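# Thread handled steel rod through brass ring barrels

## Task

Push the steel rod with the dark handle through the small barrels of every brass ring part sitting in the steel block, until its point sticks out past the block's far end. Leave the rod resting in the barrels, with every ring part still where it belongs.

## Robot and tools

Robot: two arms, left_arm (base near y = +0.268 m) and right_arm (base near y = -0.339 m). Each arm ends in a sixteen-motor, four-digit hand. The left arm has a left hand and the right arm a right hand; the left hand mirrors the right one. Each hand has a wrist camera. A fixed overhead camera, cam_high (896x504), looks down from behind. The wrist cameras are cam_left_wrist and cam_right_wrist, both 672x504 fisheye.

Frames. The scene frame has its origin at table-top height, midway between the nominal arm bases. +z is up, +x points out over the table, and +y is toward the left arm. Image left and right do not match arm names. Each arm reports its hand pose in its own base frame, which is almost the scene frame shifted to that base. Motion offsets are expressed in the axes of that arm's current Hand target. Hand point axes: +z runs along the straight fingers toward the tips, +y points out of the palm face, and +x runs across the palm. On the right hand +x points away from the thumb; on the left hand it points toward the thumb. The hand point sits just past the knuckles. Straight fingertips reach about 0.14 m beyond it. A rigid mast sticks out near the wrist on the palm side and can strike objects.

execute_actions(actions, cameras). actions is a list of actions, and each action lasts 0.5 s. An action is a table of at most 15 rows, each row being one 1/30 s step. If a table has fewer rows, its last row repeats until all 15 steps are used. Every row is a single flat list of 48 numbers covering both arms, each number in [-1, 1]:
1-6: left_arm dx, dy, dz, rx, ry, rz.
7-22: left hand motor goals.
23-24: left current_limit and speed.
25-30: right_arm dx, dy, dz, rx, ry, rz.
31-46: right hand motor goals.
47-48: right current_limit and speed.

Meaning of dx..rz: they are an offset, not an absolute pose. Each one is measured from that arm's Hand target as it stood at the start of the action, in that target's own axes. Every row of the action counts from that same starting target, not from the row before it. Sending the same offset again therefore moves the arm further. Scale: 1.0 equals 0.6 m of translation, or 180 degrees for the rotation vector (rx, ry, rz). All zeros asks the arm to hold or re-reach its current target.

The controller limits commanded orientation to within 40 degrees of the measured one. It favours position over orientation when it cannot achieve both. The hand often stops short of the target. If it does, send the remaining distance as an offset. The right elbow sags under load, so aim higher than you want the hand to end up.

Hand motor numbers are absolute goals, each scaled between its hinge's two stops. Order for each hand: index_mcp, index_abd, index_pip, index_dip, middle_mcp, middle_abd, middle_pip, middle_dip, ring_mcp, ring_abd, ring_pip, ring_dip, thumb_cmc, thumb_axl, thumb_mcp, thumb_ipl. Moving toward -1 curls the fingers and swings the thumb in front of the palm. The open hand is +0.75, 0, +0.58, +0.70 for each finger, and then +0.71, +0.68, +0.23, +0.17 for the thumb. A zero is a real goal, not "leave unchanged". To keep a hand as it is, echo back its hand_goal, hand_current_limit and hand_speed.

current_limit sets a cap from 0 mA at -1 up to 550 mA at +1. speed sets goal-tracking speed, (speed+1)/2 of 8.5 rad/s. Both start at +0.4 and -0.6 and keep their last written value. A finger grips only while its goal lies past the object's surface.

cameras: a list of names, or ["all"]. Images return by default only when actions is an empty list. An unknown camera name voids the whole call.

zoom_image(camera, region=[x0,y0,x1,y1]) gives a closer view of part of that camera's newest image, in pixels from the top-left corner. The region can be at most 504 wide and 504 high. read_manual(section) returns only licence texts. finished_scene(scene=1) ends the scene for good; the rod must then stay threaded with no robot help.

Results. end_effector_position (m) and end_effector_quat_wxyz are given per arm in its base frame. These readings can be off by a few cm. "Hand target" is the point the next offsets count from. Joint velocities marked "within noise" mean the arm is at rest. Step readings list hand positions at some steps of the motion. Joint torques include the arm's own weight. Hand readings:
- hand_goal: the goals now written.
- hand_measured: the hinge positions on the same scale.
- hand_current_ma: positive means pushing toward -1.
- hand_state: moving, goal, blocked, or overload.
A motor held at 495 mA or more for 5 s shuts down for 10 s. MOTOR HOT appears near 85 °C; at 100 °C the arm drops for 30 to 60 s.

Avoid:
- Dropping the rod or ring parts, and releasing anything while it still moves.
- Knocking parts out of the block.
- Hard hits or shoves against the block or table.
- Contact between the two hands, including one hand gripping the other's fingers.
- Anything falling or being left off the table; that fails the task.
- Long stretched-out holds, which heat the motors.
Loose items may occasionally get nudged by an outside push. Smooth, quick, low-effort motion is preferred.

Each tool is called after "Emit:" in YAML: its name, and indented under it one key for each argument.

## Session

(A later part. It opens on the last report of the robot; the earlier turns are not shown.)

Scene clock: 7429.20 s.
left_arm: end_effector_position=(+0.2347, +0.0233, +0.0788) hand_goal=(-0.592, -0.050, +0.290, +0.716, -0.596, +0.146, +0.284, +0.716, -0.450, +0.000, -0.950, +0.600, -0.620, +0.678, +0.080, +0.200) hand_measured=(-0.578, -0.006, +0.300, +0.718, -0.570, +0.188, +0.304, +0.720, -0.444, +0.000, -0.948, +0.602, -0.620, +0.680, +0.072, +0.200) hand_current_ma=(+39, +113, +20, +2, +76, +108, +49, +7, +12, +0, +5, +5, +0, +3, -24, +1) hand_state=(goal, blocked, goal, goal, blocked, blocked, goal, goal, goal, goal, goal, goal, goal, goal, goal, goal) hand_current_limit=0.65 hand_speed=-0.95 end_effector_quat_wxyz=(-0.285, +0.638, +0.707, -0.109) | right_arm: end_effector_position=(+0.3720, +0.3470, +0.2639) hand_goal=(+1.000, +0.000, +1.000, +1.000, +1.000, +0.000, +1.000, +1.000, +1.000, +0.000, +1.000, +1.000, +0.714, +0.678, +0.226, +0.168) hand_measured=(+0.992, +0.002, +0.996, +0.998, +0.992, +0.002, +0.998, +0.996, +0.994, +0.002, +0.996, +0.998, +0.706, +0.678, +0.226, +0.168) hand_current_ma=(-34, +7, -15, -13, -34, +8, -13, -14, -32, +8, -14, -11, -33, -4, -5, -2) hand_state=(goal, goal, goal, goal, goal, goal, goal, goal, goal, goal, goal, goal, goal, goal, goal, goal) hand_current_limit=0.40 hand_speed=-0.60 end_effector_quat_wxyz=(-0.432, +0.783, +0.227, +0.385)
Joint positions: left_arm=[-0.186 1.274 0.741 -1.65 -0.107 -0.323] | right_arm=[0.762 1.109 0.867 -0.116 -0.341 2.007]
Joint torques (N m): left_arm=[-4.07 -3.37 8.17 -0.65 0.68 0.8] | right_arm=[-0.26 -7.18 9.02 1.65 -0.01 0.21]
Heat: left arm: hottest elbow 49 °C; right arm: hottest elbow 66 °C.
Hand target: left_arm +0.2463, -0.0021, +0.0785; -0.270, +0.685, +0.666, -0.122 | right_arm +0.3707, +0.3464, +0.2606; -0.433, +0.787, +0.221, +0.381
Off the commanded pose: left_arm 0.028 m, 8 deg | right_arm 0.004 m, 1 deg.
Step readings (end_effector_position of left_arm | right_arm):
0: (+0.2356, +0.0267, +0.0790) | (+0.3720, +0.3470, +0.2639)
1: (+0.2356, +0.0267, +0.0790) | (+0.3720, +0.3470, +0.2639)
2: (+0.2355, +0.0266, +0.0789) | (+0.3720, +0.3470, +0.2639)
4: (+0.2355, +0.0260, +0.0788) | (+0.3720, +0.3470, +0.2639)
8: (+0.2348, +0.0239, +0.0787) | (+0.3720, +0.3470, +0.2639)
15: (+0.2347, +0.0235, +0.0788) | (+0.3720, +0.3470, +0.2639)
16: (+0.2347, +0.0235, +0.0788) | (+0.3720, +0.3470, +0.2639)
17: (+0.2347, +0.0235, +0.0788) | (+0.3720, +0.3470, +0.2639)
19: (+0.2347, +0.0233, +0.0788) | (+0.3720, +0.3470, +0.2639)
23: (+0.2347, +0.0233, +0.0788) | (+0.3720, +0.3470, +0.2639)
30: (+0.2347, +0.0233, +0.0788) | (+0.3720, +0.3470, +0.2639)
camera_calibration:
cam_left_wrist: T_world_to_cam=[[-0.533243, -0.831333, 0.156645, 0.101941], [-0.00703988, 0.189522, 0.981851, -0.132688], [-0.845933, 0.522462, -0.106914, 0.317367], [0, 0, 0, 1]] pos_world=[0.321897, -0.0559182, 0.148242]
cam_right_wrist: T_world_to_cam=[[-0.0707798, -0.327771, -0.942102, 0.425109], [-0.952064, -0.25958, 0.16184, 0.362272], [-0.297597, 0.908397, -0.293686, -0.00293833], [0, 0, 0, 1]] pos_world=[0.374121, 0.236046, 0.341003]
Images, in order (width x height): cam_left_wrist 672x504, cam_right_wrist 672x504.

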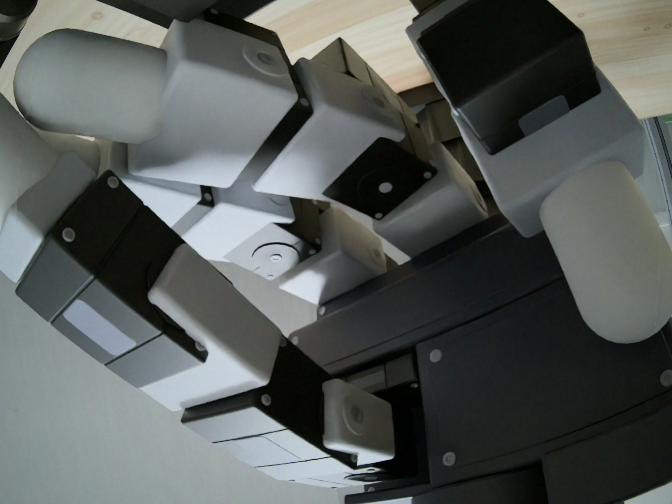

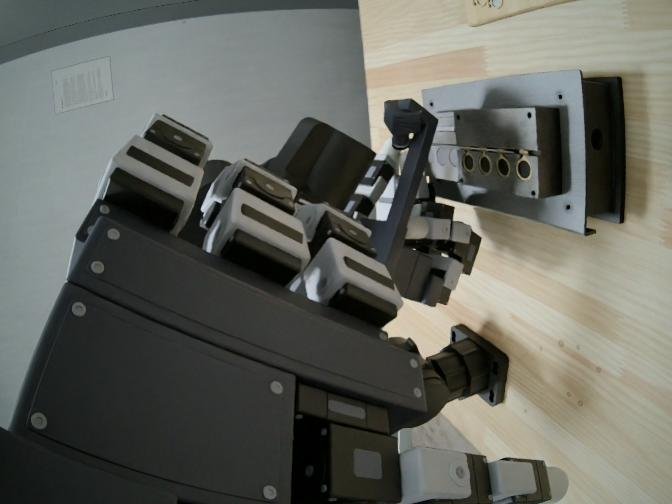

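Emit:
zoom_image:
  camera: "cam_right_wrist"
  region: [380, 95, 480, 195]

Emit:
zoom_image:
  camera: "cam_left_wrist"
  region: [0, 0, 130, 130]

Scaled by 5.040 from the camera's 672x504 image, which has a finer 960x720 frame.

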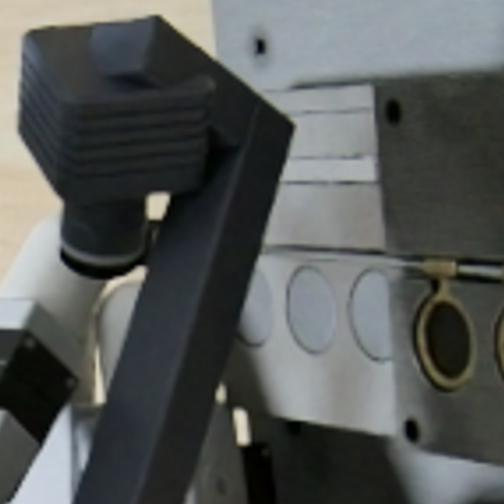

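Scaled by 3.877 from the camera's 672x504 image, which has a finer 960x720 frame.

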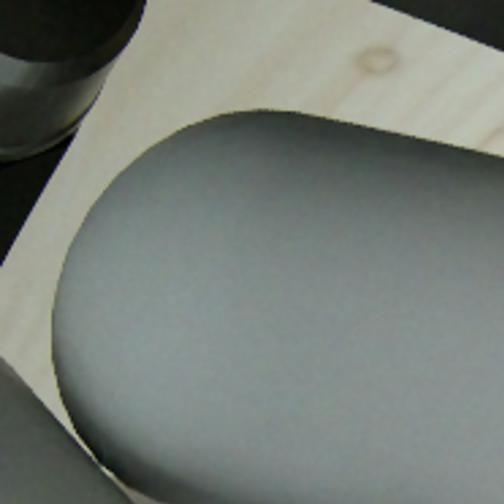

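Emit:
execute_actions:
  actions:
    - [[0,0,0,0,0,0,-0.54,0.0,0.29,0.715,-0.53,0.17,0.283,0.715,-0.45,0,-0.95,0.6,-0.62,0.678,0.22,0.199,0.65,-0.95,0,0,0,0,0,0,1,0,1,1,1,0,1,1,1,0,1,1,0.714,0.678,0.226,0.168,0.4,-0.6]]
    - [[0.01,-0.0007,0.0033,0.0006,-0.0021,-0.003,-0.53,0.0,0.29,0.715,-0.52,0.15,0.283,0.715,-0.45,0,-0.95,0.6,-0.62,0.678,0.25,0.199,0.65,-0.9,0,0,0,0,0,0,1,0,1,1,1,0,1,1,1,0,1,1,0.714,0.678,0.226,0.168,0.4,-0.6]]
  cameras: ["cam_right_wrist", "cam_left_wrist"]

Emit:
zoom_image:
  camera: "cam_right_wrist"
  region: [455, 140, 545, 190]

Emit:
zoom_image:
  camera: "cam_left_wrist"
  region: [0, 0, 260, 260]

Scene clock: 7489.23 s.
left_arm: end_effector_position=(+0.2351, +0.0214, +0.0785) hand_goal=(-0.530, +0.000, +0.290, +0.716, -0.520, +0.150, +0.284, +0.716, -0.450, +0.000, -0.950, +0.600, -0.620, +0.678, +0.250, +0.200) hand_measured=(-0.536, +0.030, +0.290, +0.718, -0.548, +0.220, +0.280, +0.716, -0.444, +0.000, -0.948, +0.602, -0.620, +0.680, +0.240, +0.200) hand_current_ma=(-12, +72, +0, +2, -83, +206, -6, +0, +12, +0, +5, +5, +0, +3, -30, +1) hand_state=(goal, blocked, goal, goal, blocked, blocked, goal, goal, goal, goal, goal, goal, goal, goal, goal, goal) hand_current_limit=0.65 hand_speed=-0.90 end_effector_quat_wxyz=(-0.285, +0.643, +0.702, -0.109) | right_arm: end_effector_position=(+0.3720, +0.3470, +0.2639) hand_goal=(+1.000, +0.000, +1.000, +1.000, +1.000, +0.000, +1.000, +1.000, +1.000, +0.000, +1.000, +1.000, +0.714, +0.678, +0.226, +0.168) hand_measured=(+0.992, +0.002, +0.996, +0.998, +0.992, +0.002, +0.998, +0.996, +0.994, +0.002, +0.996, +0.998, +0.706, +0.678, +0.226, +0.168) hand_current_ma=(-34, +7, -15, -13, -34, +8, -13, -14, -32, +8, -14, -11, -33, -4, -5, -2) hand_state=(goal, goal, goal, goal, goal, goal, goal, goal, goal, goal, goal, goal, goal, goal, goal, goal) hand_current_limit=0.40 hand_speed=-0.60 end_effector_quat_wxyz=(-0.432, +0.783, +0.227, +0.385)
Joint positions: left_arm=[-0.191 1.274 0.741 -1.65 -0.108 -0.313] | right_arm=[0.762 1.109 0.867 -0.116 -0.341 2.007]
Joint torques (N m): left_arm=[-1.61 -3.6 7.88 -0.49 0.54 0.76] | right_arm=[-0.26 -7.18 9.01 1.65 0 0.21]
Heat: left arm: hottest elbow 49 °C; right arm: hottest elbow 65 °C.
Hand target: left_arm +0.2454, +0.0042, +0.0782; -0.269, +0.681, +0.670, -0.124 | right_arm +0.3707, +0.3464, +0.2606; -0.433, +0.787, +0.221, +0.381
Off the commanded pose: left_arm 0.020 m, 6 deg | right_arm 0.004 m, 1 deg.
Step readings (end_effector_position of left_arm | right_arm):
0: (+0.2347, +0.0233, +0.0788) | (+0.3720, +0.3470, +0.2639)
1: (+0.2347, +0.0233, +0.0788) | (+0.3720, +0.3470, +0.2639)
2: (+0.2347, +0.0232, +0.0787) | (+0.3720, +0.3470, +0.2639)
4: (+0.2347, +0.0226, +0.0786) | (+0.3720, +0.3470, +0.2639)
8: (+0.2348, +0.0217, +0.0785) | (+0.3720, +0.3470, +0.2639)
15: (+0.2348, +0.0213, +0.0785) | (+0.3720, +0.3470, +0.2639)
16: (+0.2348, +0.0213, +0.0785) | (+0.3720, +0.3470, +0.2639)
17: (+0.2348, +0.0213, +0.0785) | (+0.3720, +0.3470, +0.2639)
19: (+0.2349, +0.0213, +0.0785) | (+0.3720, +0.3470, +0.2639)
23: (+0.2350, +0.0214, +0.0785) | (+0.3720, +0.3470, +0.2639)
30: (+0.2351, +0.0214, +0.0785) | (+0.3720, +0.3470, +0.2639)
camera_calibration:
cam_left_wrist: T_world_to_cam=[[-0.544643, -0.82303, 0.161203, 0.102771], [-0.00255493, 0.193841, 0.98103, -0.133136], [-0.838664, 0.533899, -0.107677, 0.316672], [0, 0, 0, 1]] pos_world=[0.321214, -0.05868, 0.148142]
cam_right_wrist: T_world_to_cam=[[-0.0707798, -0.327771, -0.942102, 0.425109], [-0.952064, -0.25958, 0.16184, 0.362272], [-0.297597, 0.908397, -0.293686, -0.00293833], [0, 0, 0, 1]] pos_world=[0.374121, 0.236046, 0.341003]
Images, in order (width x height): cam_left_wrist 672x504, cam_right_wrist 672x504.

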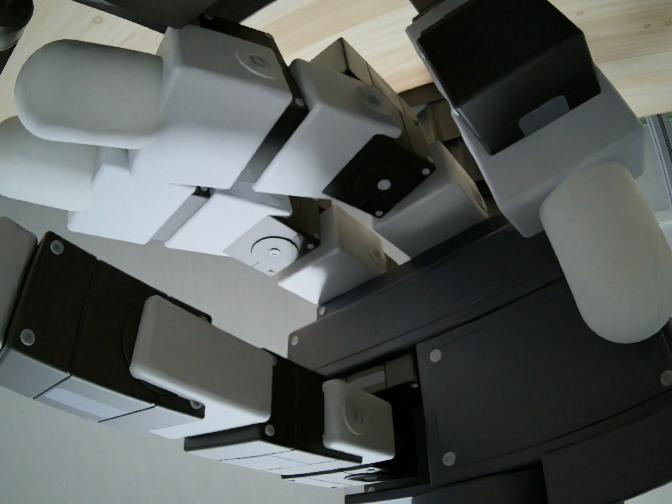

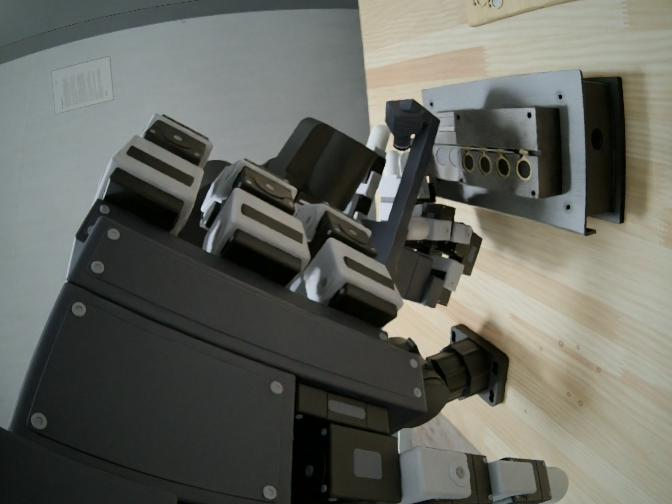

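Scaled by 5.600 from the camera's 672x504 image, which has a finer 960x720 frame.

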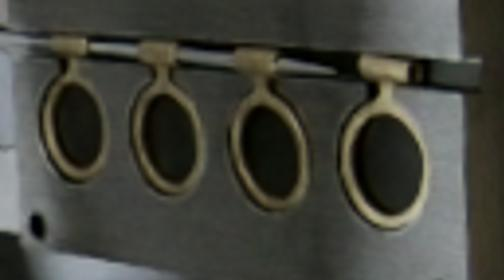

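Scaled by 1.938 from the camera's 672x504 image, which has a finer 960x720 frame.

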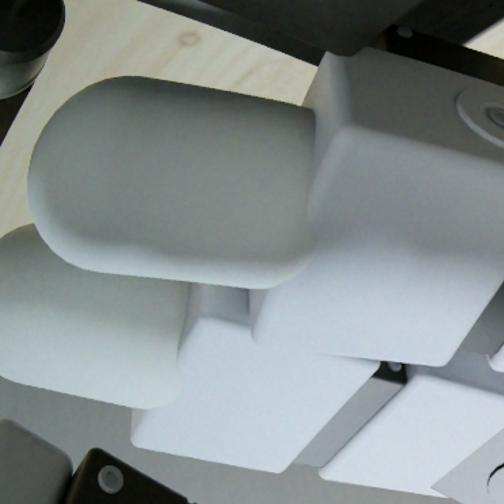

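Emit:
execute_actions:
  actions:
    - [[0.023,-0.0015,0.0075,0.0013,-0.0048,-0.0067,-0.53,0.0,0.29,0.715,-0.53,0.2,0.283,0.715,-0.45,0,-0.95,0.6,-0.62,0.678,0.25,0.199,0.65,-0.9,0,0,0,0,0,0,1,0,1,1,1,0,1,1,1,0,1,1,0.714,0.678,0.226,0.168,0.4,-0.6],[0.046,-0.003,0.015,0.0026,-0.0095,-0.0133,-0.53,0.0,0.29,0.715,-0.53,0.18,0.283,0.715,-0.45,0,-0.95,0.6,-0.62,0.678,0.25,0.199,0.65,-0.9,0,0,0,0,0,0,1,0,1,1,1,0,1,1,1,0,1,1,0.714,0.678,0.226,0.168,0.4,-0.6]]
  cameras: ["cam_right_wrist"]

Emit:
zoom_image:
  camera: "cam_right_wrist"
  region: [455, 140, 545, 190]

Scene clock: 7497.00 s.
left_arm: end_effector_position=(+0.2360, +0.0313, +0.0750) hand_goal=(-0.530, +0.000, +0.290, +0.716, -0.530, +0.180, +0.284, +0.716, -0.450, +0.000, -0.950, +0.600, -0.620, +0.678, +0.250, +0.200) hand_measured=(-0.524, +0.002, +0.290, +0.718, -0.536, +0.182, +0.282, +0.716, -0.444, +0.000, -0.948, +0.602, -0.620, +0.680, +0.240, +0.200) hand_current_ma=(+11, +2, +0, +2, -11, +3, -4, +0, +12, +0, +5, +5, +0, +3, -29, +1) hand_state=(goal, goal, goal, goal, goal, goal, goal, goal, goal, goal, goal, goal, goal, goal, goal, goal) hand_current_limit=0.65 hand_speed=-0.90 end_effector_quat_wxyz=(-0.275, +0.661, +0.685, -0.133) | right_arm: end_effector_position=(+0.3720, +0.3470, +0.2639) hand_goal=(+1.000, +0.000, +1.000, +1.000, +1.000, +0.000, +1.000, +1.000, +1.000, +0.000, +1.000, +1.000, +0.714, +0.678, +0.226, +0.168) hand_measured=(+0.992, +0.002, +0.996, +0.998, +0.992, +0.002, +0.998, +0.996, +0.994, +0.002, +0.996, +0.998, +0.706, +0.678, +0.226, +0.168) hand_current_ma=(-34, +7, -15, -13, -34, +8, -13, -14, -32, +8, -14, -11, -33, -4, -5, -2) hand_state=(goal, goal, goal, goal, goal, goal, goal, goal, goal, goal, goal, goal, goal, goal, goal, goal) hand_current_limit=0.40 hand_speed=-0.60 end_effector_quat_wxyz=(-0.432, +0.783, +0.227, +0.385)
Joint positions: left_arm=[-0.114 1.274 0.741 -1.65 -0.118 -0.186] | right_arm=[0.762 1.109 0.867 -0.116 -0.341 2.007]
Joint torques (N m): left_arm=[1.14 -4.78 6.75 -0.17 -0.2 0.11] | right_arm=[-0.26 -7.18 9.01 1.65 0 0.21]
Heat: left arm: hottest elbow 48 °C; right arm: hottest elbow 65 °C.
Hand target: left_arm +0.2411, +0.0329, +0.0771; -0.265, +0.664, +0.687, -0.131 | right_arm +0.3707, +0.3464, +0.2606; -0.433, +0.787, +0.221, +0.381
Off the commanded pose: left_arm 0.006 m, 1 deg | right_arm 0.004 m, 1 deg.
Step readings (end_effector_position of left_arm | right_arm):
0: (+0.2351, +0.0214, +0.0785) | (+0.3720, +0.3470, +0.2639)
1: (+0.2351, +0.0214, +0.0785) | (+0.3720, +0.3470, +0.2639)
2: (+0.2353, +0.0219, +0.0786) | (+0.3720, +0.3470, +0.2639)
4: (+0.2356, +0.0237, +0.0780) | (+0.3720, +0.3470, +0.2639)
8: (+0.2355, +0.0304, +0.0763) | (+0.3720, +0.3470, +0.2639)
15: (+0.2358, +0.0320, +0.0753) | (+0.3720, +0.3470, +0.2639)
camera_calibration:
cam_right_wrist: T_world_to_cam=[[-0.0707798, -0.327771, -0.942102, 0.425109], [-0.952064, -0.25958, 0.16184, 0.362272], [-0.297597, 0.908397, -0.293686, -0.00293833], [0, 0, 0, 1]] pos_world=[0.374121, 0.236046, 0.341003]
Images, in order (width x height): cam_right_wrist 672x504.

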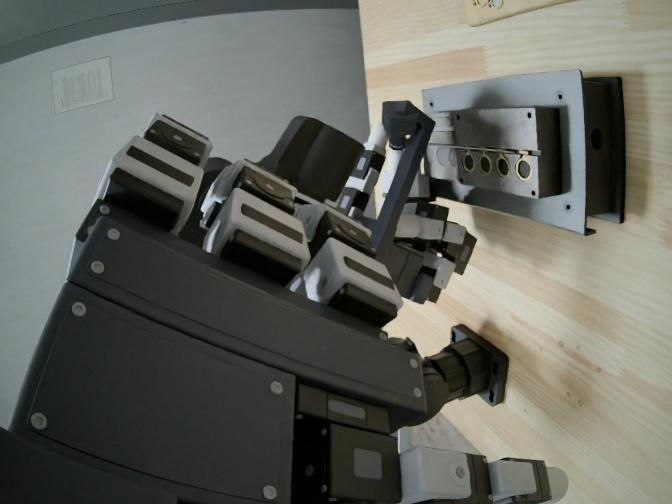

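Scaled by 5.600 from the camera's 672x504 image, which has a finer 960x720 frame.

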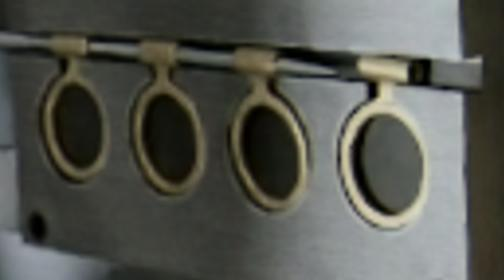

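Emit:
execute_actions:
  actions: []
  cameras: ["cam_high", "cam_left_wrist"]

Emit:
zoom_image:
  camera: "cam_high"
  region: [310, 115, 410, 245]

Emit:
zoom_image:
  camera: "cam_left_wrist"
  region: [0, 0, 300, 300]

Scene clock: 7528.10 s.
left_arm: end_effector_position=(+0.2360, +0.0312, +0.0750) hand_goal=(-0.530, +0.000, +0.290, +0.716, -0.530, +0.180, +0.284, +0.716, -0.450, +0.000, -0.950, +0.600, -0.620, +0.678, +0.250, +0.200) hand_measured=(-0.524, +0.002, +0.290, +0.718, -0.536, +0.182, +0.282, +0.716, -0.444, +0.000, -0.948, +0.602, -0.620, +0.680, +0.240, +0.200) hand_current_ma=(+11, +2, +0, +2, -11, +3, -4, +0, +12, +0, +5, +5, +0, +3, -29, +1) hand_state=(goal, goal, goal, goal, goal, goal, goal, goal, goal, goal, goal, goal, goal, goal, goal, goal) hand_current_limit=0.65 hand_speed=-0.90 end_effector_quat_wxyz=(-0.275, +0.661, +0.685, -0.133) | right_arm: end_effector_position=(+0.3720, +0.3470, +0.2639) hand_goal=(+1.000, +0.000, +1.000, +1.000, +1.000, +0.000, +1.000, +1.000, +1.000, +0.000, +1.000, +1.000, +0.714, +0.678, +0.226, +0.168) hand_measured=(+0.992, +0.002, +0.996, +0.998, +0.992, +0.002, +0.998, +0.996, +0.994, +0.002, +0.996, +0.998, +0.706, +0.678, +0.226, +0.168) hand_current_ma=(-34, +7, -15, -13, -34, +8, -13, -14, -32, +8, -14, -11, -33, -4, -5, -2) hand_state=(goal, goal, goal, goal, goal, goal, goal, goal, goal, goal, goal, goal, goal, goal, goal, goal) hand_current_limit=0.40 hand_speed=-0.60 end_effector_quat_wxyz=(-0.432, +0.783, +0.227, +0.385)
Joint positions: left_arm=[-0.114 1.274 0.741 -1.65 -0.118 -0.186] | right_arm=[0.762 1.109 0.867 -0.116 -0.341 2.007]
Joint velocities: within noise
Joint torques (N m): left_arm=[1.08 -4.42 6.65 -0.12 -0.17 0.11] | right_arm=[-0.26 -7.18 8.98 1.65 0 0.21]
Heat: left arm: hottest elbow 47 °C; right arm: hottest elbow 64 °C.
Hand target: left_arm +0.2411, +0.0329, +0.0771; -0.265, +0.664, +0.687, -0.131 | right_arm +0.3707, +0.3464, +0.2606; -0.433, +0.787, +0.221, +0.381
Off the commanded pose: left_arm 0.006 m, 1 deg | right_arm 0.004 m, 1 deg.
camera_calibration:
cam_left_wrist: T_world_to_cam=[[-0.565476, -0.79378, 0.223942, 0.111179], [0.0277896, 0.25303, 0.967059, -0.139536], [-0.824296, 0.553072, -0.121024, 0.308888], [0, 0, 0, 1]] pos_world=[0.321362, -0.047279, 0.147425]
Images, in order (width x height): cam_high 896x504, cam_left_wrist 672x504.

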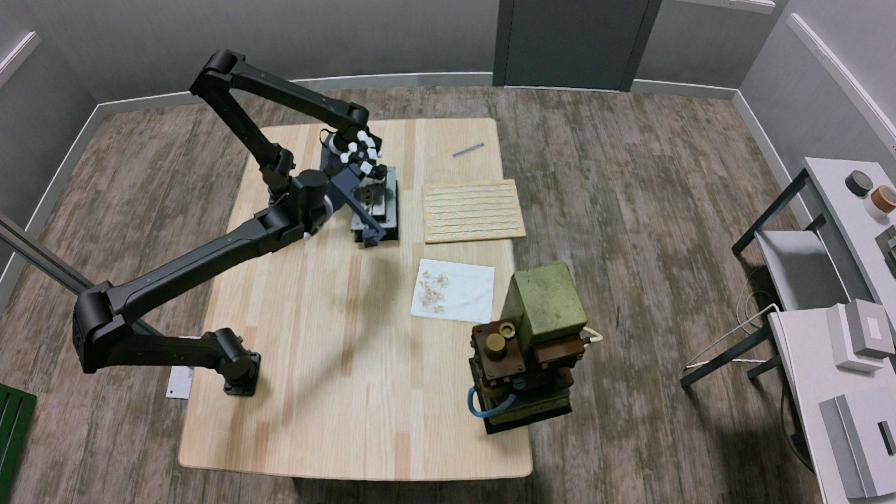

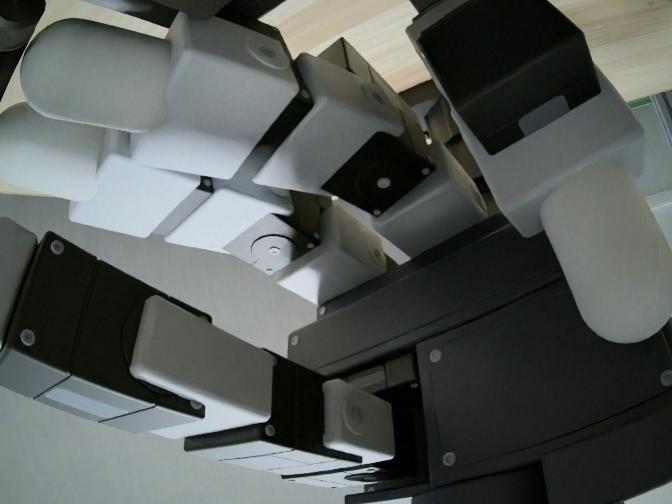

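Scaled by 3.877 from the camera's 896x504 image, which has a finer 1280x720 frame.

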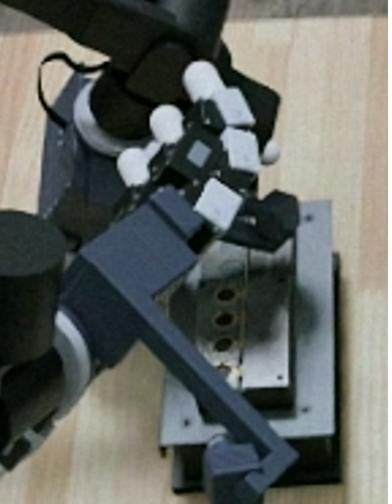

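Scaled by 1.680 from the camera's 672x504 image, which has a finer 960x720 frame.

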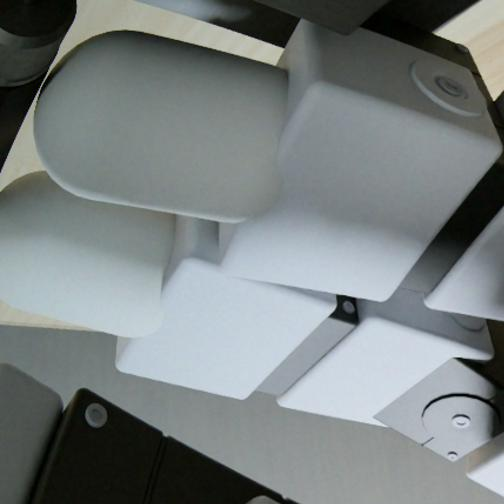

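Emit:
execute_actions:
  actions:
    - [[0.004,-0.004,0.006,0.0004,-0.009,0.003,-0.54,0.0,0.29,0.715,-0.54,0.14,0.283,0.715,-0.45,0,-0.95,0.6,-0.62,0.678,0.45,0.199,0.65,-0.8,0,0,0,0,0,0,1,0,1,1,1,0,1,1,1,0,1,1,0.714,0.678,0.226,0.168,0.4,-0.6],[0.012,-0.006,0.012,0.001,-0.024,0.008,-0.54,0.0,0.29,0.715,-0.54,0.12,0.283,0.715,-0.45,0,-0.95,0.6,-0.62,0.678,0.45,0.199,0.65,-0.8,0,0,0,0,0,0,1,0,1,1,1,0,1,1,1,0,1,1,0.714,0.678,0.226,0.168,0.4,-0.6],[0.0225,-0.0067,0.018,0.0018,-0.042,0.013,-0.55,0.0,0.29,0.715,-0.55,0.1,0.283,0.715,-0.45,0,-0.95,0.6,-0.62,0.678,0.45,0.199,0.65,-0.8,0,0,0,0,0,0,1,0,1,1,1,0,1,1,1,0,1,1,0.714,0.678,0.226,0.168,0.4,-0.6],[0.0325,-0.0067,0.022,0.0026,-0.0599,0.0187,-0.56,0.0,0.29,0.715,-0.56,0.1,0.283,0.715,-0.45,0,-0.95,0.6,-0.62,0.678,0.45,0.199,0.65,-0.8,0,0,0,0,0,0,1,0,1,1,1,0,1,1,1,0,1,1,0.714,0.678,0.226,0.168,0.4,-0.6]]
  cameras: ["cam_right_wrist", "cam_left_wrist"]

Emit:
zoom_image:
  camera: "cam_left_wrist"
  region: [0, 0, 300, 300]

Emit:
zoom_image:
  camera: "cam_right_wrist"
  region: [380, 95, 480, 195]

Scene clock: 7601.63 s.
left_arm: end_effector_position=(+0.2334, +0.0517, +0.0743) hand_goal=(-0.560, +0.000, +0.290, +0.716, -0.560, +0.100, +0.284, +0.716, -0.450, +0.000, -0.950, +0.600, -0.620, +0.678, +0.450, +0.200) hand_measured=(-0.542, +0.002, +0.290, +0.718, -0.546, +0.102, +0.284, +0.716, -0.444, +0.000, -0.948, +0.602, -0.620, +0.680, +0.438, +0.200) hand_current_ma=(+49, +2, +0, +2, +35, +3, +0, +0, +12, +0, +5, +5, -1, +3, -35, +1) hand_state=(goal, goal, goal, goal, goal, goal, goal, goal, goal, goal, goal, goal, goal, goal, goal, goal) hand_current_limit=0.65 hand_speed=-0.80 end_effector_quat_wxyz=(-0.201, +0.669, +0.688, -0.199) | right_arm: end_effector_position=(+0.3720, +0.3470, +0.2639) hand_goal=(+1.000, +0.000, +1.000, +1.000, +1.000, +0.000, +1.000, +1.000, +1.000, +0.000, +1.000, +1.000, +0.714, +0.678, +0.226, +0.168) hand_measured=(+0.992, +0.002, +0.996, +0.998, +0.992, +0.002, +0.998, +0.996, +0.994, +0.002, +0.996, +0.998, +0.706, +0.678, +0.226, +0.168) hand_current_ma=(-34, +7, -15, -13, -34, +8, -13, -14, -32, +8, -14, -11, -33, -4, -5, -2) hand_state=(goal, goal, goal, goal, goal, goal, goal, goal, goal, goal, goal, goal, goal, goal, goal, goal) hand_current_limit=0.40 hand_speed=-0.60 end_effector_quat_wxyz=(-0.432, +0.783, +0.227, +0.385)
Joint positions: left_arm=[0.109 1.24 0.741 -1.644 -0.054 0.065] | right_arm=[0.762 1.109 0.867 -0.116 -0.341 2.007]
Joint torques (N m): left_arm=[1.38 -3.84 5.94 -0.21 0.01 0.12] | right_arm=[-0.21 -7.24 8.99 1.65 0 0.21]
Heat: left arm: hottest elbow 46 °C; right arm: hottest elbow 64 °C.
Hand target: left_arm +0.2310, +0.0539, +0.0720; -0.198, +0.667, +0.689, -0.203 | right_arm +0.3707, +0.3464, +0.2606; -0.433, +0.787, +0.221, +0.381
Off the commanded pose: left_arm 0.004 m, 1 deg | right_arm 0.004 m, 1 deg.
Step readings (end_effector_position of left_arm | right_arm):
0: (+0.2360, +0.0312, +0.0750) | (+0.3720, +0.3470, +0.2639)
1: (+0.2360, +0.0313, +0.0750) | (+0.3720, +0.3470, +0.2639)
2: (+0.2359, +0.0316, +0.0749) | (+0.3720, +0.3470, +0.2639)
4: (+0.2355, +0.0319, +0.0744) | (+0.3720, +0.3470, +0.2639)
8: (+0.2340, +0.0464, +0.0754) | (+0.3720, +0.3470, +0.2639)
15: (+0.2324, +0.0555, +0.0750) | (+0.3720, +0.3470, +0.2639)
camera_calibration:
cam_left_wrist: T_world_to_cam=[[-0.531718, -0.764699, 0.364022, 0.106345], [-0.00651724, 0.433499, 0.90113, -0.140316], [-0.846896, 0.476775, -0.235483, 0.312983], [0, 0, 0, 1]] pos_world=[0.320695, -0.00707362, 0.161433]
cam_right_wrist: T_world_to_cam=[[-0.0707798, -0.327771, -0.942102, 0.425109], [-0.952064, -0.25958, 0.16184, 0.362272], [-0.297597, 0.908397, -0.293686, -0.00293833], [0, 0, 0, 1]] pos_world=[0.374121, 0.236046, 0.341003]
Images, in order (width x height): cam_left_wrist 672x504, cam_right_wrist 672x504.

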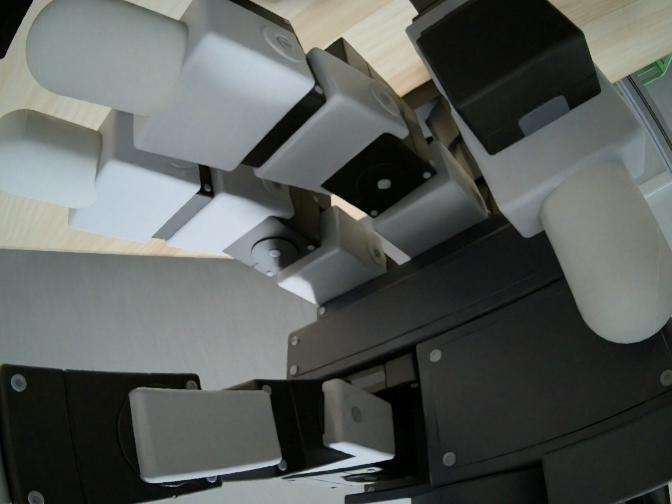

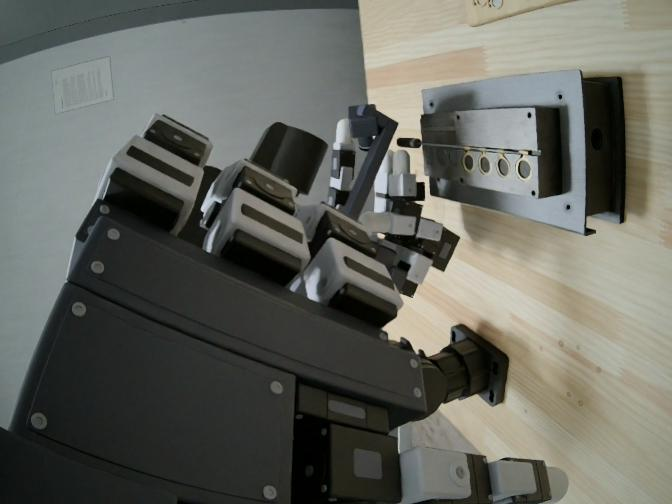

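Scaled by 1.680 from the camera's 672x504 image, which has a finer 960x720 frame.

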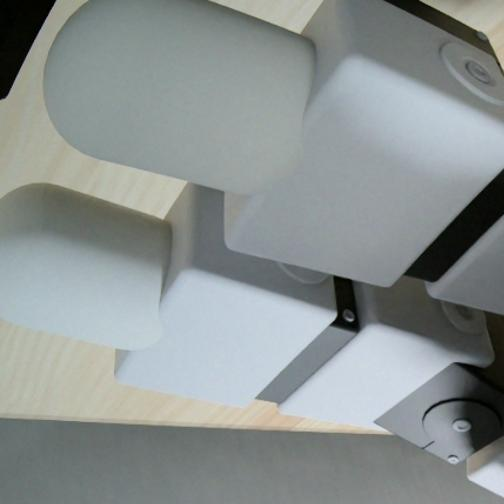

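Scaled by 5.040 from the camera's 672x504 image, which has a finer 960x720 frame.

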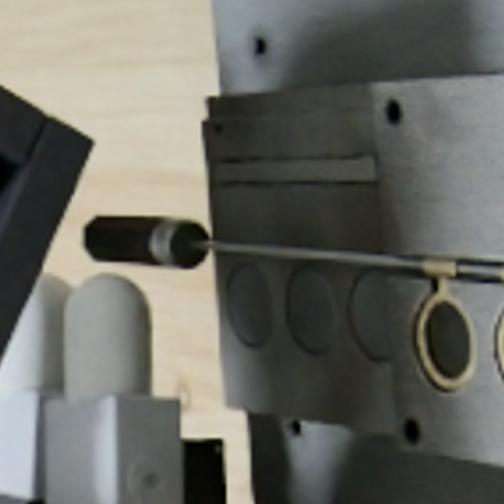

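Emit:
execute_actions:
  actions:
    - [[-0.0005,-0.008,0.0055,0,0,0,-0.56,0.0,0.29,0.715,-0.56,0.06,0.283,0.715,-0.45,0,-0.95,0.6,-0.62,0.678,0.45,0.199,0.65,-0.8,0,0,0,0,0,0,1,0,1,1,1,0,1,1,1,0,1,1,0.714,0.678,0.226,0.168,0.4,-0.6],[-0.0011,-0.0167,0.0109,0,0,0,-0.56,0.0,0.29,0.715,-0.56,0.03,0.283,0.715,-0.45,0,-0.95,0.6,-0.62,0.678,0.45,0.199,0.65,-0.8,0,0,0,0,0,0,1,0,1,1,1,0,1,1,1,0,1,1,0.714,0.678,0.226,0.168,0.4,-0.6]]
    - [[0,0.007,0.011,0,0,0,-0.6,0.0,0.29,0.715,-0.56,0,0.283,0.715,-0.45,0,-0.95,0.6,-0.62,0.678,0.45,0.199,0.65,-0.8,0,0,0,0,0,0,1,0,1,1,1,0,1,1,1,0,1,1,0.714,0.678,0.226,0.168,0.4,-0.6],[-0.0001,0.014,0.0215,0,0,0,-0.66,0.0,0.29,0.715,-0.56,0,0.283,0.715,-0.45,0,-0.95,0.6,-0.62,0.678,0.45,0.199,0.65,-0.8,0,0,0,0,0,0,1,0,1,1,1,0,1,1,1,0,1,1,0.714,0.678,0.226,0.168,0.4,-0.6],[-0.0001,0.0208,0.0321,0,0,0,-0.66,0.0,0.29,0.715,-0.56,0,0.283,0.715,-0.45,0,-0.95,0.6,-0.62,0.678,0.45,0.199,0.65,-0.8,0,0,0,0,0,0,1,0,1,1,1,0,1,1,1,0,1,1,0.714,0.678,0.226,0.168,0.4,-0.6]]
  cameras: ["cam_right_wrist", "cam_left_wrist"]

Emit:
zoom_image:
  camera: "cam_right_wrist"
  region: [380, 95, 480, 195]

Scene clock: 7696.53 s.
left_arm: end_effector_position=(+0.2230, +0.0507, +0.0589) hand_goal=(-0.660, +0.000, +0.290, +0.716, -0.560, +0.000, +0.284, +0.716, -0.450, +0.000, -0.950, +0.600, -0.620, +0.678, +0.450, +0.200) hand_measured=(-0.640, +0.002, +0.290, +0.718, -0.610, -0.002, +0.264, +0.716, -0.444, +0.000, -0.948, +0.602, -0.620, +0.680, +0.440, +0.200) hand_current_ma=(+55, +2, +0, +2, -176, -2, -54, +0, +12, +0, +5, +5, -1, +3, -33, +1) hand_state=(goal, goal, goal, goal, blocked, goal, blocked, goal, goal, goal, goal, goal, goal, goal, goal, goal) hand_current_limit=0.65 hand_speed=-0.80 end_effector_quat_wxyz=(-0.196, +0.671, +0.688, -0.195) | right_arm: end_effector_position=(+0.3720, +0.3470, +0.2639) hand_goal=(+1.000, +0.000, +1.000, +1.000, +1.000, +0.000, +1.000, +1.000, +1.000, +0.000, +1.000, +1.000, +0.714, +0.678, +0.226, +0.168) hand_measured=(+0.992, +0.002, +0.996, +0.998, +0.992, +0.002, +0.998, +0.996, +0.994, +0.002, +0.996, +0.998, +0.706, +0.678, +0.226, +0.168) hand_current_ma=(-34, +7, -15, -13, -34, +8, -13, -14, -32, +8, -14, -11, -33, -4, -5, -2) hand_state=(goal, goal, goal, goal, goal, goal, goal, goal, goal, goal, goal, goal, goal, goal, goal, goal) hand_current_limit=0.40 hand_speed=-0.60 end_effector_quat_wxyz=(-0.432, +0.783, +0.227, +0.385)
Joint positions: left_arm=[0.112 1.223 0.684 -1.589 -0.054 0.072] | right_arm=[0.762 1.109 0.867 -0.116 -0.341 2.007]
Joint torques (N m): left_arm=[1.44 -1.96 5.19 0.42 0 0.09] | right_arm=[-0.26 -7.24 8.99 1.63 0 0.21]
Heat: left arm: hottest elbow 44 °C; right arm: hottest elbow 64 °C.
Hand target: left_arm +0.2192, +0.0529, +0.0490; -0.198, +0.667, +0.689, -0.203 | right_arm +0.3707, +0.3464, +0.2606; -0.433, +0.787, +0.221, +0.381
Off the commanded pose: left_arm 0.011 m, 1 deg | right_arm 0.004 m, 1 deg.
Step readings (end_effector_position of left_arm | right_arm):
0: (+0.2334, +0.0517, +0.0743) | (+0.3720, +0.3470, +0.2639)
1: (+0.2334, +0.0517, +0.0743) | (+0.3720, +0.3470, +0.2639)
2: (+0.2332, +0.0516, +0.0741) | (+0.3720, +0.3470, +0.2639)
4: (+0.2308, +0.0514, +0.0730) | (+0.3720, +0.3470, +0.2639)
8: (+0.2234, +0.0508, +0.0705) | (+0.3720, +0.3470, +0.2639)
15: (+0.2224, +0.0508, +0.0713) | (+0.3720, +0.3470, +0.2639)
16: (+0.2224, +0.0508, +0.0713) | (+0.3720, +0.3470, +0.2639)
17: (+0.2221, +0.0508, +0.0711) | (+0.3720, +0.3470, +0.2639)
19: (+0.2223, +0.0508, +0.0687) | (+0.3720, +0.3470, +0.2639)
23: (+0.2210, +0.0507, +0.0620) | (+0.3720, +0.3470, +0.2639)
30: (+0.2227, +0.0507, +0.0590) | (+0.3720, +0.3470, +0.2639)
camera_calibration:
cam_left_wrist: T_world_to_cam=[[-0.538875, -0.762457, 0.358153, 0.10746], [-0.0180108, 0.435496, 0.900011, -0.123624], [-0.842193, 0.478543, -0.24841, 0.300783], [0, 0, 0, 1]] pos_world=[0.308998, -0.00816652, 0.147494]
cam_right_wrist: T_world_to_cam=[[-0.0707798, -0.327771, -0.942102, 0.425109], [-0.952064, -0.25958, 0.16184, 0.362272], [-0.297597, 0.908397, -0.293686, -0.00293833], [0, 0, 0, 1]] pos_world=[0.374121, 0.236046, 0.341003]
Images, in order (width x height): cam_left_wrist 672x504, cam_right_wrist 672x504.

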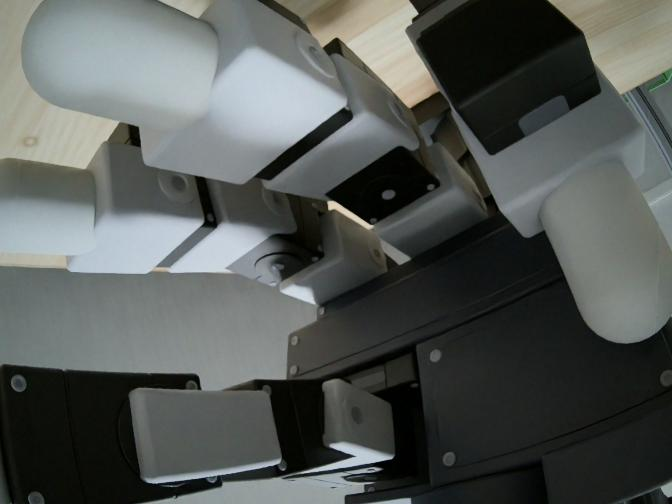

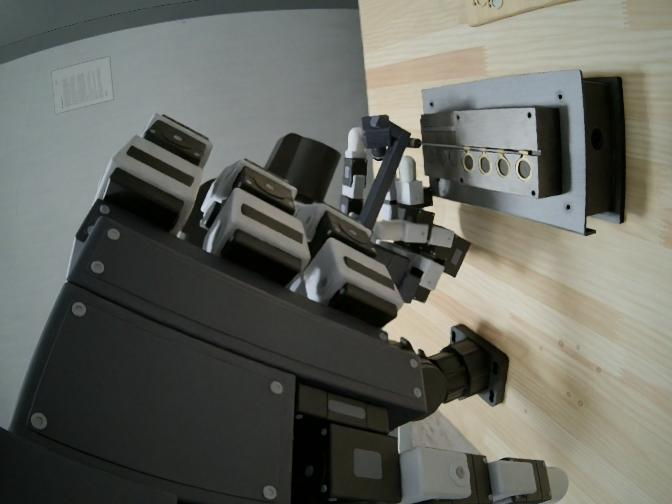

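Scaled by 5.040 from the camera's 672x504 image, which has a finer 960x720 frame.

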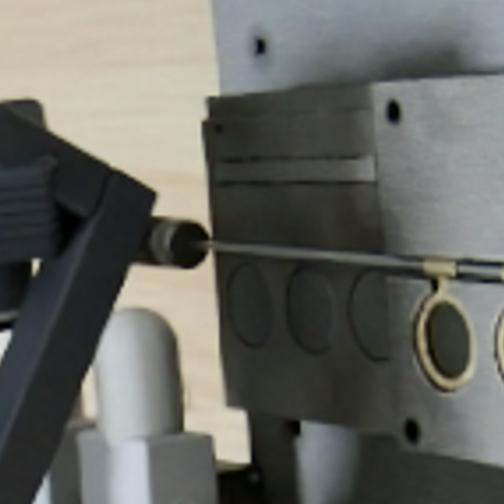

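Emit:
execute_actions:
  actions:
    - [[0,-0.011,-0.0168,0,0,0,-0.6,0.0,0.29,0.715,-0.5,0,-0.2,0.65,-0.45,0,-0.95,0.6,-0.62,0.678,0.45,0.199,0.65,-0.6,0,0,0,0,0,0,1,0,1,1,1,0,1,1,1,0,1,1,0.714,0.678,0.226,0.168,0.4,-0.6],[0.0001,-0.0218,-0.0335,0,0,0,-0.56,0.0,0.29,0.715,-0.45,0,-0.95,0.6,-0.45,0,-0.95,0.6,-0.62,0.678,0.45,0.199,0.65,-0.6,0,0,0,0,0,0,1,0,1,1,1,0,1,1,1,0,1,1,0.714,0.678,0.226,0.168,0.4,-0.6]]
    - [[0.0042,0.0211,-0.0137,0,0,0,-0.56,0.0,0.29,0.715,-0.45,0,-0.95,0.6,-0.45,0,-0.95,0.6,-0.62,0.678,0.45,0.199,0.65,-0.6,0,0,0,0,0,0,1,0,1,1,1,0,1,1,1,0,1,1,0.714,0.678,0.226,0.168,0.4,-0.6],[0.0085,0.0422,-0.0273,0,0,0,-0.56,0.0,0.29,0.715,-0.45,0,-0.95,0.6,-0.45,0,-0.95,0.6,-0.62,0.678,0.45,0.199,0.65,-0.6,0,0,0,0,0,0,1,0,1,1,1,0,1,1,1,0,1,1,0.714,0.678,0.226,0.168,0.4,-0.6]]
  cameras: ["cam_right_wrist", "cam_left_wrist"]

Emit:
zoom_image:
  camera: "cam_right_wrist"
  region: [380, 95, 480, 195]

Scene clock: 7767.57 s.
left_arm: end_effector_position=(+0.2261, +0.0530, +0.0605) hand_goal=(-0.560, +0.000, +0.290, +0.716, -0.450, +0.000, -0.950, +0.600, -0.450, +0.000, -0.950, +0.600, -0.620, +0.678, +0.450, +0.200) hand_measured=(-0.554, +0.002, +0.290, +0.718, -0.444, -0.002, -0.946, +0.604, -0.444, +0.000, -0.948, +0.602, -0.620, +0.680, +0.440, +0.200) hand_current_ma=(+12, +2, +0, +2, +11, -2, +9, +6, +12, +0, +5, +5, -1, +3, -33, +1) hand_state=(goal, goal, goal, goal, goal, goal, goal, goal, goal, goal, goal, goal, goal, goal, goal, goal) hand_current_limit=0.65 hand_speed=-0.60 end_effector_quat_wxyz=(-0.213, +0.664, +0.682, -0.218) | right_arm: end_effector_position=(+0.3720, +0.3470, +0.2639) hand_goal=(+1.000, +0.000, +1.000, +1.000, +1.000, +0.000, +1.000, +1.000, +1.000, +0.000, +1.000, +1.000, +0.714, +0.678, +0.226, +0.168) hand_measured=(+0.992, +0.002, +0.996, +0.998, +0.992, +0.002, +0.998, +0.996, +0.994, +0.002, +0.996, +0.998, +0.706, +0.678, +0.226, +0.168) hand_current_ma=(-34, +7, -15, -13, -34, +8, -13, -14, -32, +8, -14, -11, -33, -4, -5, -2) hand_state=(goal, goal, goal, goal, goal, goal, goal, goal, goal, goal, goal, goal, goal, goal, goal, goal) hand_current_limit=0.40 hand_speed=-0.60 end_effector_quat_wxyz=(-0.432, +0.783, +0.227, +0.385)
Joint positions: left_arm=[0.12 1.28 0.724 -1.632 -0.056 0.076] | right_arm=[0.762 1.109 0.867 -0.116 -0.341 2.007]
Joint velocities: left_arm=[-0.005 -0.015 -0.012 -0.002 -0.183 -0.022] | right_arm=[within noise]
Joint torques (N m): left_arm=[0.97 -3.6 10.17 -0.64 -0.14 0.12] | right_arm=[-0.26 -7.24 8.99 1.66 -0.01 0.21]
Heat: left arm: hottest elbow 43 °C; right arm: hottest elbow 63 °C.
Hand target: left_arm +0.2490, +0.0590, +0.0730; -0.198, +0.667, +0.689, -0.203 | right_arm +0.3707, +0.3464, +0.2606; -0.433, +0.787, +0.221, +0.381
Off the commanded pose: left_arm 0.027 m, 3 deg | right_arm 0.004 m, 1 deg.
Step readings (end_effector_position of left_arm | right_arm):
0: (+0.2230, +0.0507, +0.0589) | (+0.3720, +0.3470, +0.2639)
1: (+0.2230, +0.0507, +0.0589) | (+0.3720, +0.3470, +0.2639)
2: (+0.2230, +0.0507, +0.0589) | (+0.3720, +0.3470, +0.2639)
4: (+0.2218, +0.0505, +0.0593) | (+0.3720, +0.3470, +0.2639)
8: (+0.2159, +0.0499, +0.0617) | (+0.3720, +0.3470, +0.2639)
15: (+0.2127, +0.0496, +0.0630) | (+0.3720, +0.3470, +0.2639)
16: (+0.2126, +0.0496, +0.0630) | (+0.3720, +0.3470, +0.2639)
17: (+0.2126, +0.0497, +0.0630) | (+0.3720, +0.3470, +0.2639)
19: (+0.2131, +0.0501, +0.0622) | (+0.3720, +0.3470, +0.2639)
23: (+0.2195, +0.0520, +0.0597) | (+0.3720, +0.3470, +0.2639)
30: (+0.2261, +0.0531, +0.0605) | (+0.3720, +0.3470, +0.2639)
camera_calibration:
cam_left_wrist: T_world_to_cam=[[-0.513779, -0.761607, 0.394951, 0.102392], [0.0337126, 0.44208, 0.896342, -0.137833], [-0.85726, 0.473836, -0.201455, 0.30346], [0, 0, 0, 1]] pos_world=[0.317398, -0.00487542, 0.144239]
cam_right_wrist: T_world_to_cam=[[-0.0707798, -0.327771, -0.942102, 0.425109], [-0.952064, -0.25958, 0.16184, 0.362272], [-0.297597, 0.908397, -0.293686, -0.00293833], [0, 0, 0, 1]] pos_world=[0.374121, 0.236046, 0.341003]
Images, in order (width x height): cam_left_wrist 672x504, cam_right_wrist 672x504.

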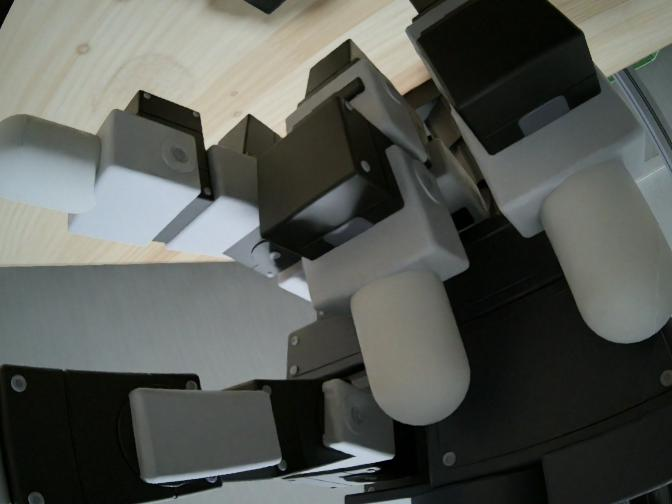

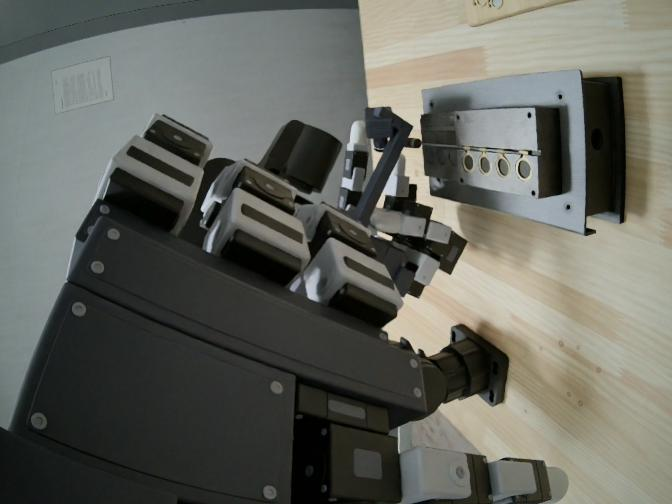

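Scaled by 5.040 from the camera's 672x504 image, which has a finer 960x720 frame.

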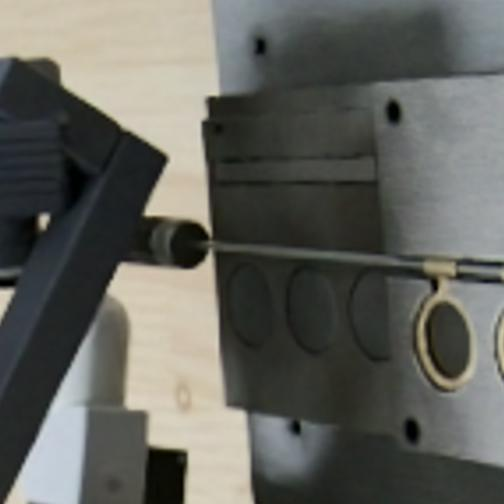

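Emit:
execute_actions:
  actions:
    - [[0,0,0,0,0,0,-0.56,0.0,0.29,0.715,-0.45,0,-0.95,0.6,-0.45,0,-0.95,0.6,-0.62,0.678,0.45,0.199,0.65,-0.6,0,0,0,0,0,0,1,0,1,1,1,0,1,1,1,0,1,1,0.714,0.678,0.226,0.168,0.4,-0.6]]
  cameras: []

Scene clock: 7774.13 s.
left_arm: end_effector_position=(+0.2261, +0.0530, +0.0605) hand_goal=(-0.560, +0.000, +0.290, +0.716, -0.450, +0.000, -0.950, +0.600, -0.450, +0.000, -0.950, +0.600, -0.620, +0.678, +0.450, +0.200) hand_measured=(-0.554, +0.002, +0.290, +0.718, -0.444, -0.002, -0.946, +0.604, -0.444, +0.000, -0.948, +0.602, -0.620, +0.680, +0.440, +0.200) hand_current_ma=(+12, +2, +0, +2, +11, -2, +9, +6, +12, +0, +5, +5, -1, +3, -33, +1) hand_state=(goal, goal, goal, goal, goal, goal, goal, goal, goal, goal, goal, goal, goal, goal, goal, goal) hand_current_limit=0.65 hand_speed=-0.60 end_effector_quat_wxyz=(-0.213, +0.664, +0.682, -0.218) | right_arm: end_effector_position=(+0.3720, +0.3470, +0.2639) hand_goal=(+1.000, +0.000, +1.000, +1.000, +1.000, +0.000, +1.000, +1.000, +1.000, +0.000, +1.000, +1.000, +0.714, +0.678, +0.226, +0.168) hand_measured=(+0.992, +0.002, +0.996, +0.998, +0.992, +0.002, +0.998, +0.996, +0.994, +0.002, +0.996, +0.998, +0.706, +0.678, +0.226, +0.168) hand_current_ma=(-34, +7, -15, -13, -34, +8, -13, -14, -32, +8, -14, -11, -33, -4, -5, -2) hand_state=(goal, goal, goal, goal, goal, goal, goal, goal, goal, goal, goal, goal, goal, goal, goal, goal) hand_current_limit=0.40 hand_speed=-0.60 end_effector_quat_wxyz=(-0.432, +0.783, +0.227, +0.385)
Joint positions: left_arm=[0.12 1.28 0.724 -1.632 -0.056 0.076] | right_arm=[0.762 1.109 0.867 -0.116 -0.341 2.007]
Joint torques (N m): left_arm=[1.38 -3.55 10.22 -0.61 -0.14 0.11] | right_arm=[-0.26 -7.18 8.99 1.65 -0.01 0.2]
Heat: left arm: hottest elbow 44 °C; right arm: hottest elbow 63 °C.
Hand target: left_arm +0.2490, +0.0590, +0.0730; -0.198, +0.667, +0.689, -0.203 | right_arm +0.3707, +0.3464, +0.2606; -0.433, +0.787, +0.221, +0.381
Off the commanded pose: left_arm 0.027 m, 3 deg | right_arm 0.004 m, 1 deg.
Step readings (end_effector_position of left_arm | right_arm):
0: (+0.2261, +0.0530, +0.0605) | (+0.3720, +0.3470, +0.2639)
1: (+0.2261, +0.0530, +0.0605) | (+0.3720, +0.3470, +0.2639)
2: (+0.2261, +0.0530, +0.0605) | (+0.3720, +0.3470, +0.2639)
4: (+0.2261, +0.0530, +0.0605) | (+0.3720, +0.3470, +0.2639)
8: (+0.2261, +0.0530, +0.0605) | (+0.3720, +0.3470, +0.2639)
15: (+0.2261, +0.0530, +0.0605) | (+0.3720, +0.3470, +0.2639)
No camera images: "cameras" was empty.

Emit:
execute_actions:
  actions:
    - [[0.0028,0.0096,-0.016,0,0,0,-0.56,0.0,0.29,0.715,-0.45,0,-0.95,0.6,-0.45,0,-0.95,0.6,-0.62,0.678,0.45,0.199,0.65,-0.6,0,0,0,0,0,0,1,0,1,1,1,0,1,1,1,0,1,1,0.714,0.678,0.226,0.168,0.4,-0.6],[0.0057,0.0192,-0.0323,0,0,0,-0.56,0.0,0.29,0.715,-0.45,0,-0.95,0.6,-0.45,0,-0.95,0.6,-0.62,0.678,0.45,0.199,0.65,-0.6,0,0,0,0,0,0,1,0,1,1,1,0,1,1,1,0,1,1,0.714,0.678,0.226,0.168,0.4,-0.6]]
  cameras: []

Scene clock: 7779.80 s.
left_arm: end_effector_position=(+0.2513, +0.0572, +0.0702) hand_goal=(-0.560, +0.000, +0.290, +0.716, -0.450, +0.000, -0.950, +0.600, -0.450, +0.000, -0.950, +0.600, -0.620, +0.678, +0.450, +0.200) hand_measured=(-0.554, +0.002, +0.290, +0.718, -0.444, -0.002, -0.946, +0.604, -0.444, +0.000, -0.948, +0.602, -0.620, +0.680, +0.440, +0.200) hand_current_ma=(+13, +2, +0, +2, +11, -2, +8, +5, +12, +0, +5, +5, -1, +3, -33, +1) hand_state=(goal, goal, goal, goal, goal, goal, goal, goal, goal, goal, goal, goal, goal, goal, goal, goal) hand_current_limit=0.65 hand_speed=-0.60 end_effector_quat_wxyz=(-0.208, +0.666, +0.684, -0.211) | right_arm: end_effector_position=(+0.3720, +0.3470, +0.2639) hand_goal=(+1.000, +0.000, +1.000, +1.000, +1.000, +0.000, +1.000, +1.000, +1.000, +0.000, +1.000, +1.000, +0.714, +0.678, +0.226, +0.168) hand_measured=(+0.992, +0.002, +0.996, +0.998, +0.992, +0.002, +0.998, +0.996, +0.994, +0.002, +0.996, +0.998, +0.706, +0.678, +0.226, +0.168) hand_current_ma=(-34, +7, -15, -13, -34, +8, -13, -14, -32, +8, -14, -11, -33, -4, -5, -2) hand_state=(goal, goal, goal, goal, goal, goal, goal, goal, goal, goal, goal, goal, goal, goal, goal, goal) hand_current_limit=0.40 hand_speed=-0.60 end_effector_quat_wxyz=(-0.432, +0.783, +0.227, +0.385)
Joint positions: left_arm=[0.125 1.32 0.793 -1.643 -0.059 0.08] | right_arm=[0.762 1.109 0.867 -0.116 -0.341 2.007]
Joint torques (N m): left_arm=[1.08 -4.19 10.22 -1.17 -0.11 0.11] | right_arm=[-0.26 -7.24 8.99 1.66 0 0.21]
Heat: left arm: hottest elbow 45 °C; right arm: hottest elbow 63 °C.
Hand target: left_arm +0.2692, +0.0630, +0.0831; -0.197, +0.667, +0.689, -0.203 | right_arm +0.3707, +0.3464, +0.2606; -0.433, +0.787, +0.221, +0.381
Off the commanded pose: left_arm 0.023 m, 2 deg | right_arm 0.004 m, 1 deg.
Step readings (end_effector_position of left_arm | right_arm):
0: (+0.2261, +0.0530, +0.0605) | (+0.3720, +0.3470, +0.2639)
1: (+0.2261, +0.0530, +0.0605) | (+0.3720, +0.3470, +0.2639)
2: (+0.2267, +0.0531, +0.0607) | (+0.3720, +0.3470, +0.2639)
4: (+0.2304, +0.0540, +0.0621) | (+0.3720, +0.3470, +0.2639)
8: (+0.2453, +0.0564, +0.0673) | (+0.3720, +0.3470, +0.2639)
15: (+0.2517, +0.0573, +0.0704) | (+0.3720, +0.3470, +0.2639)
No camera images: "cameras" was empty.


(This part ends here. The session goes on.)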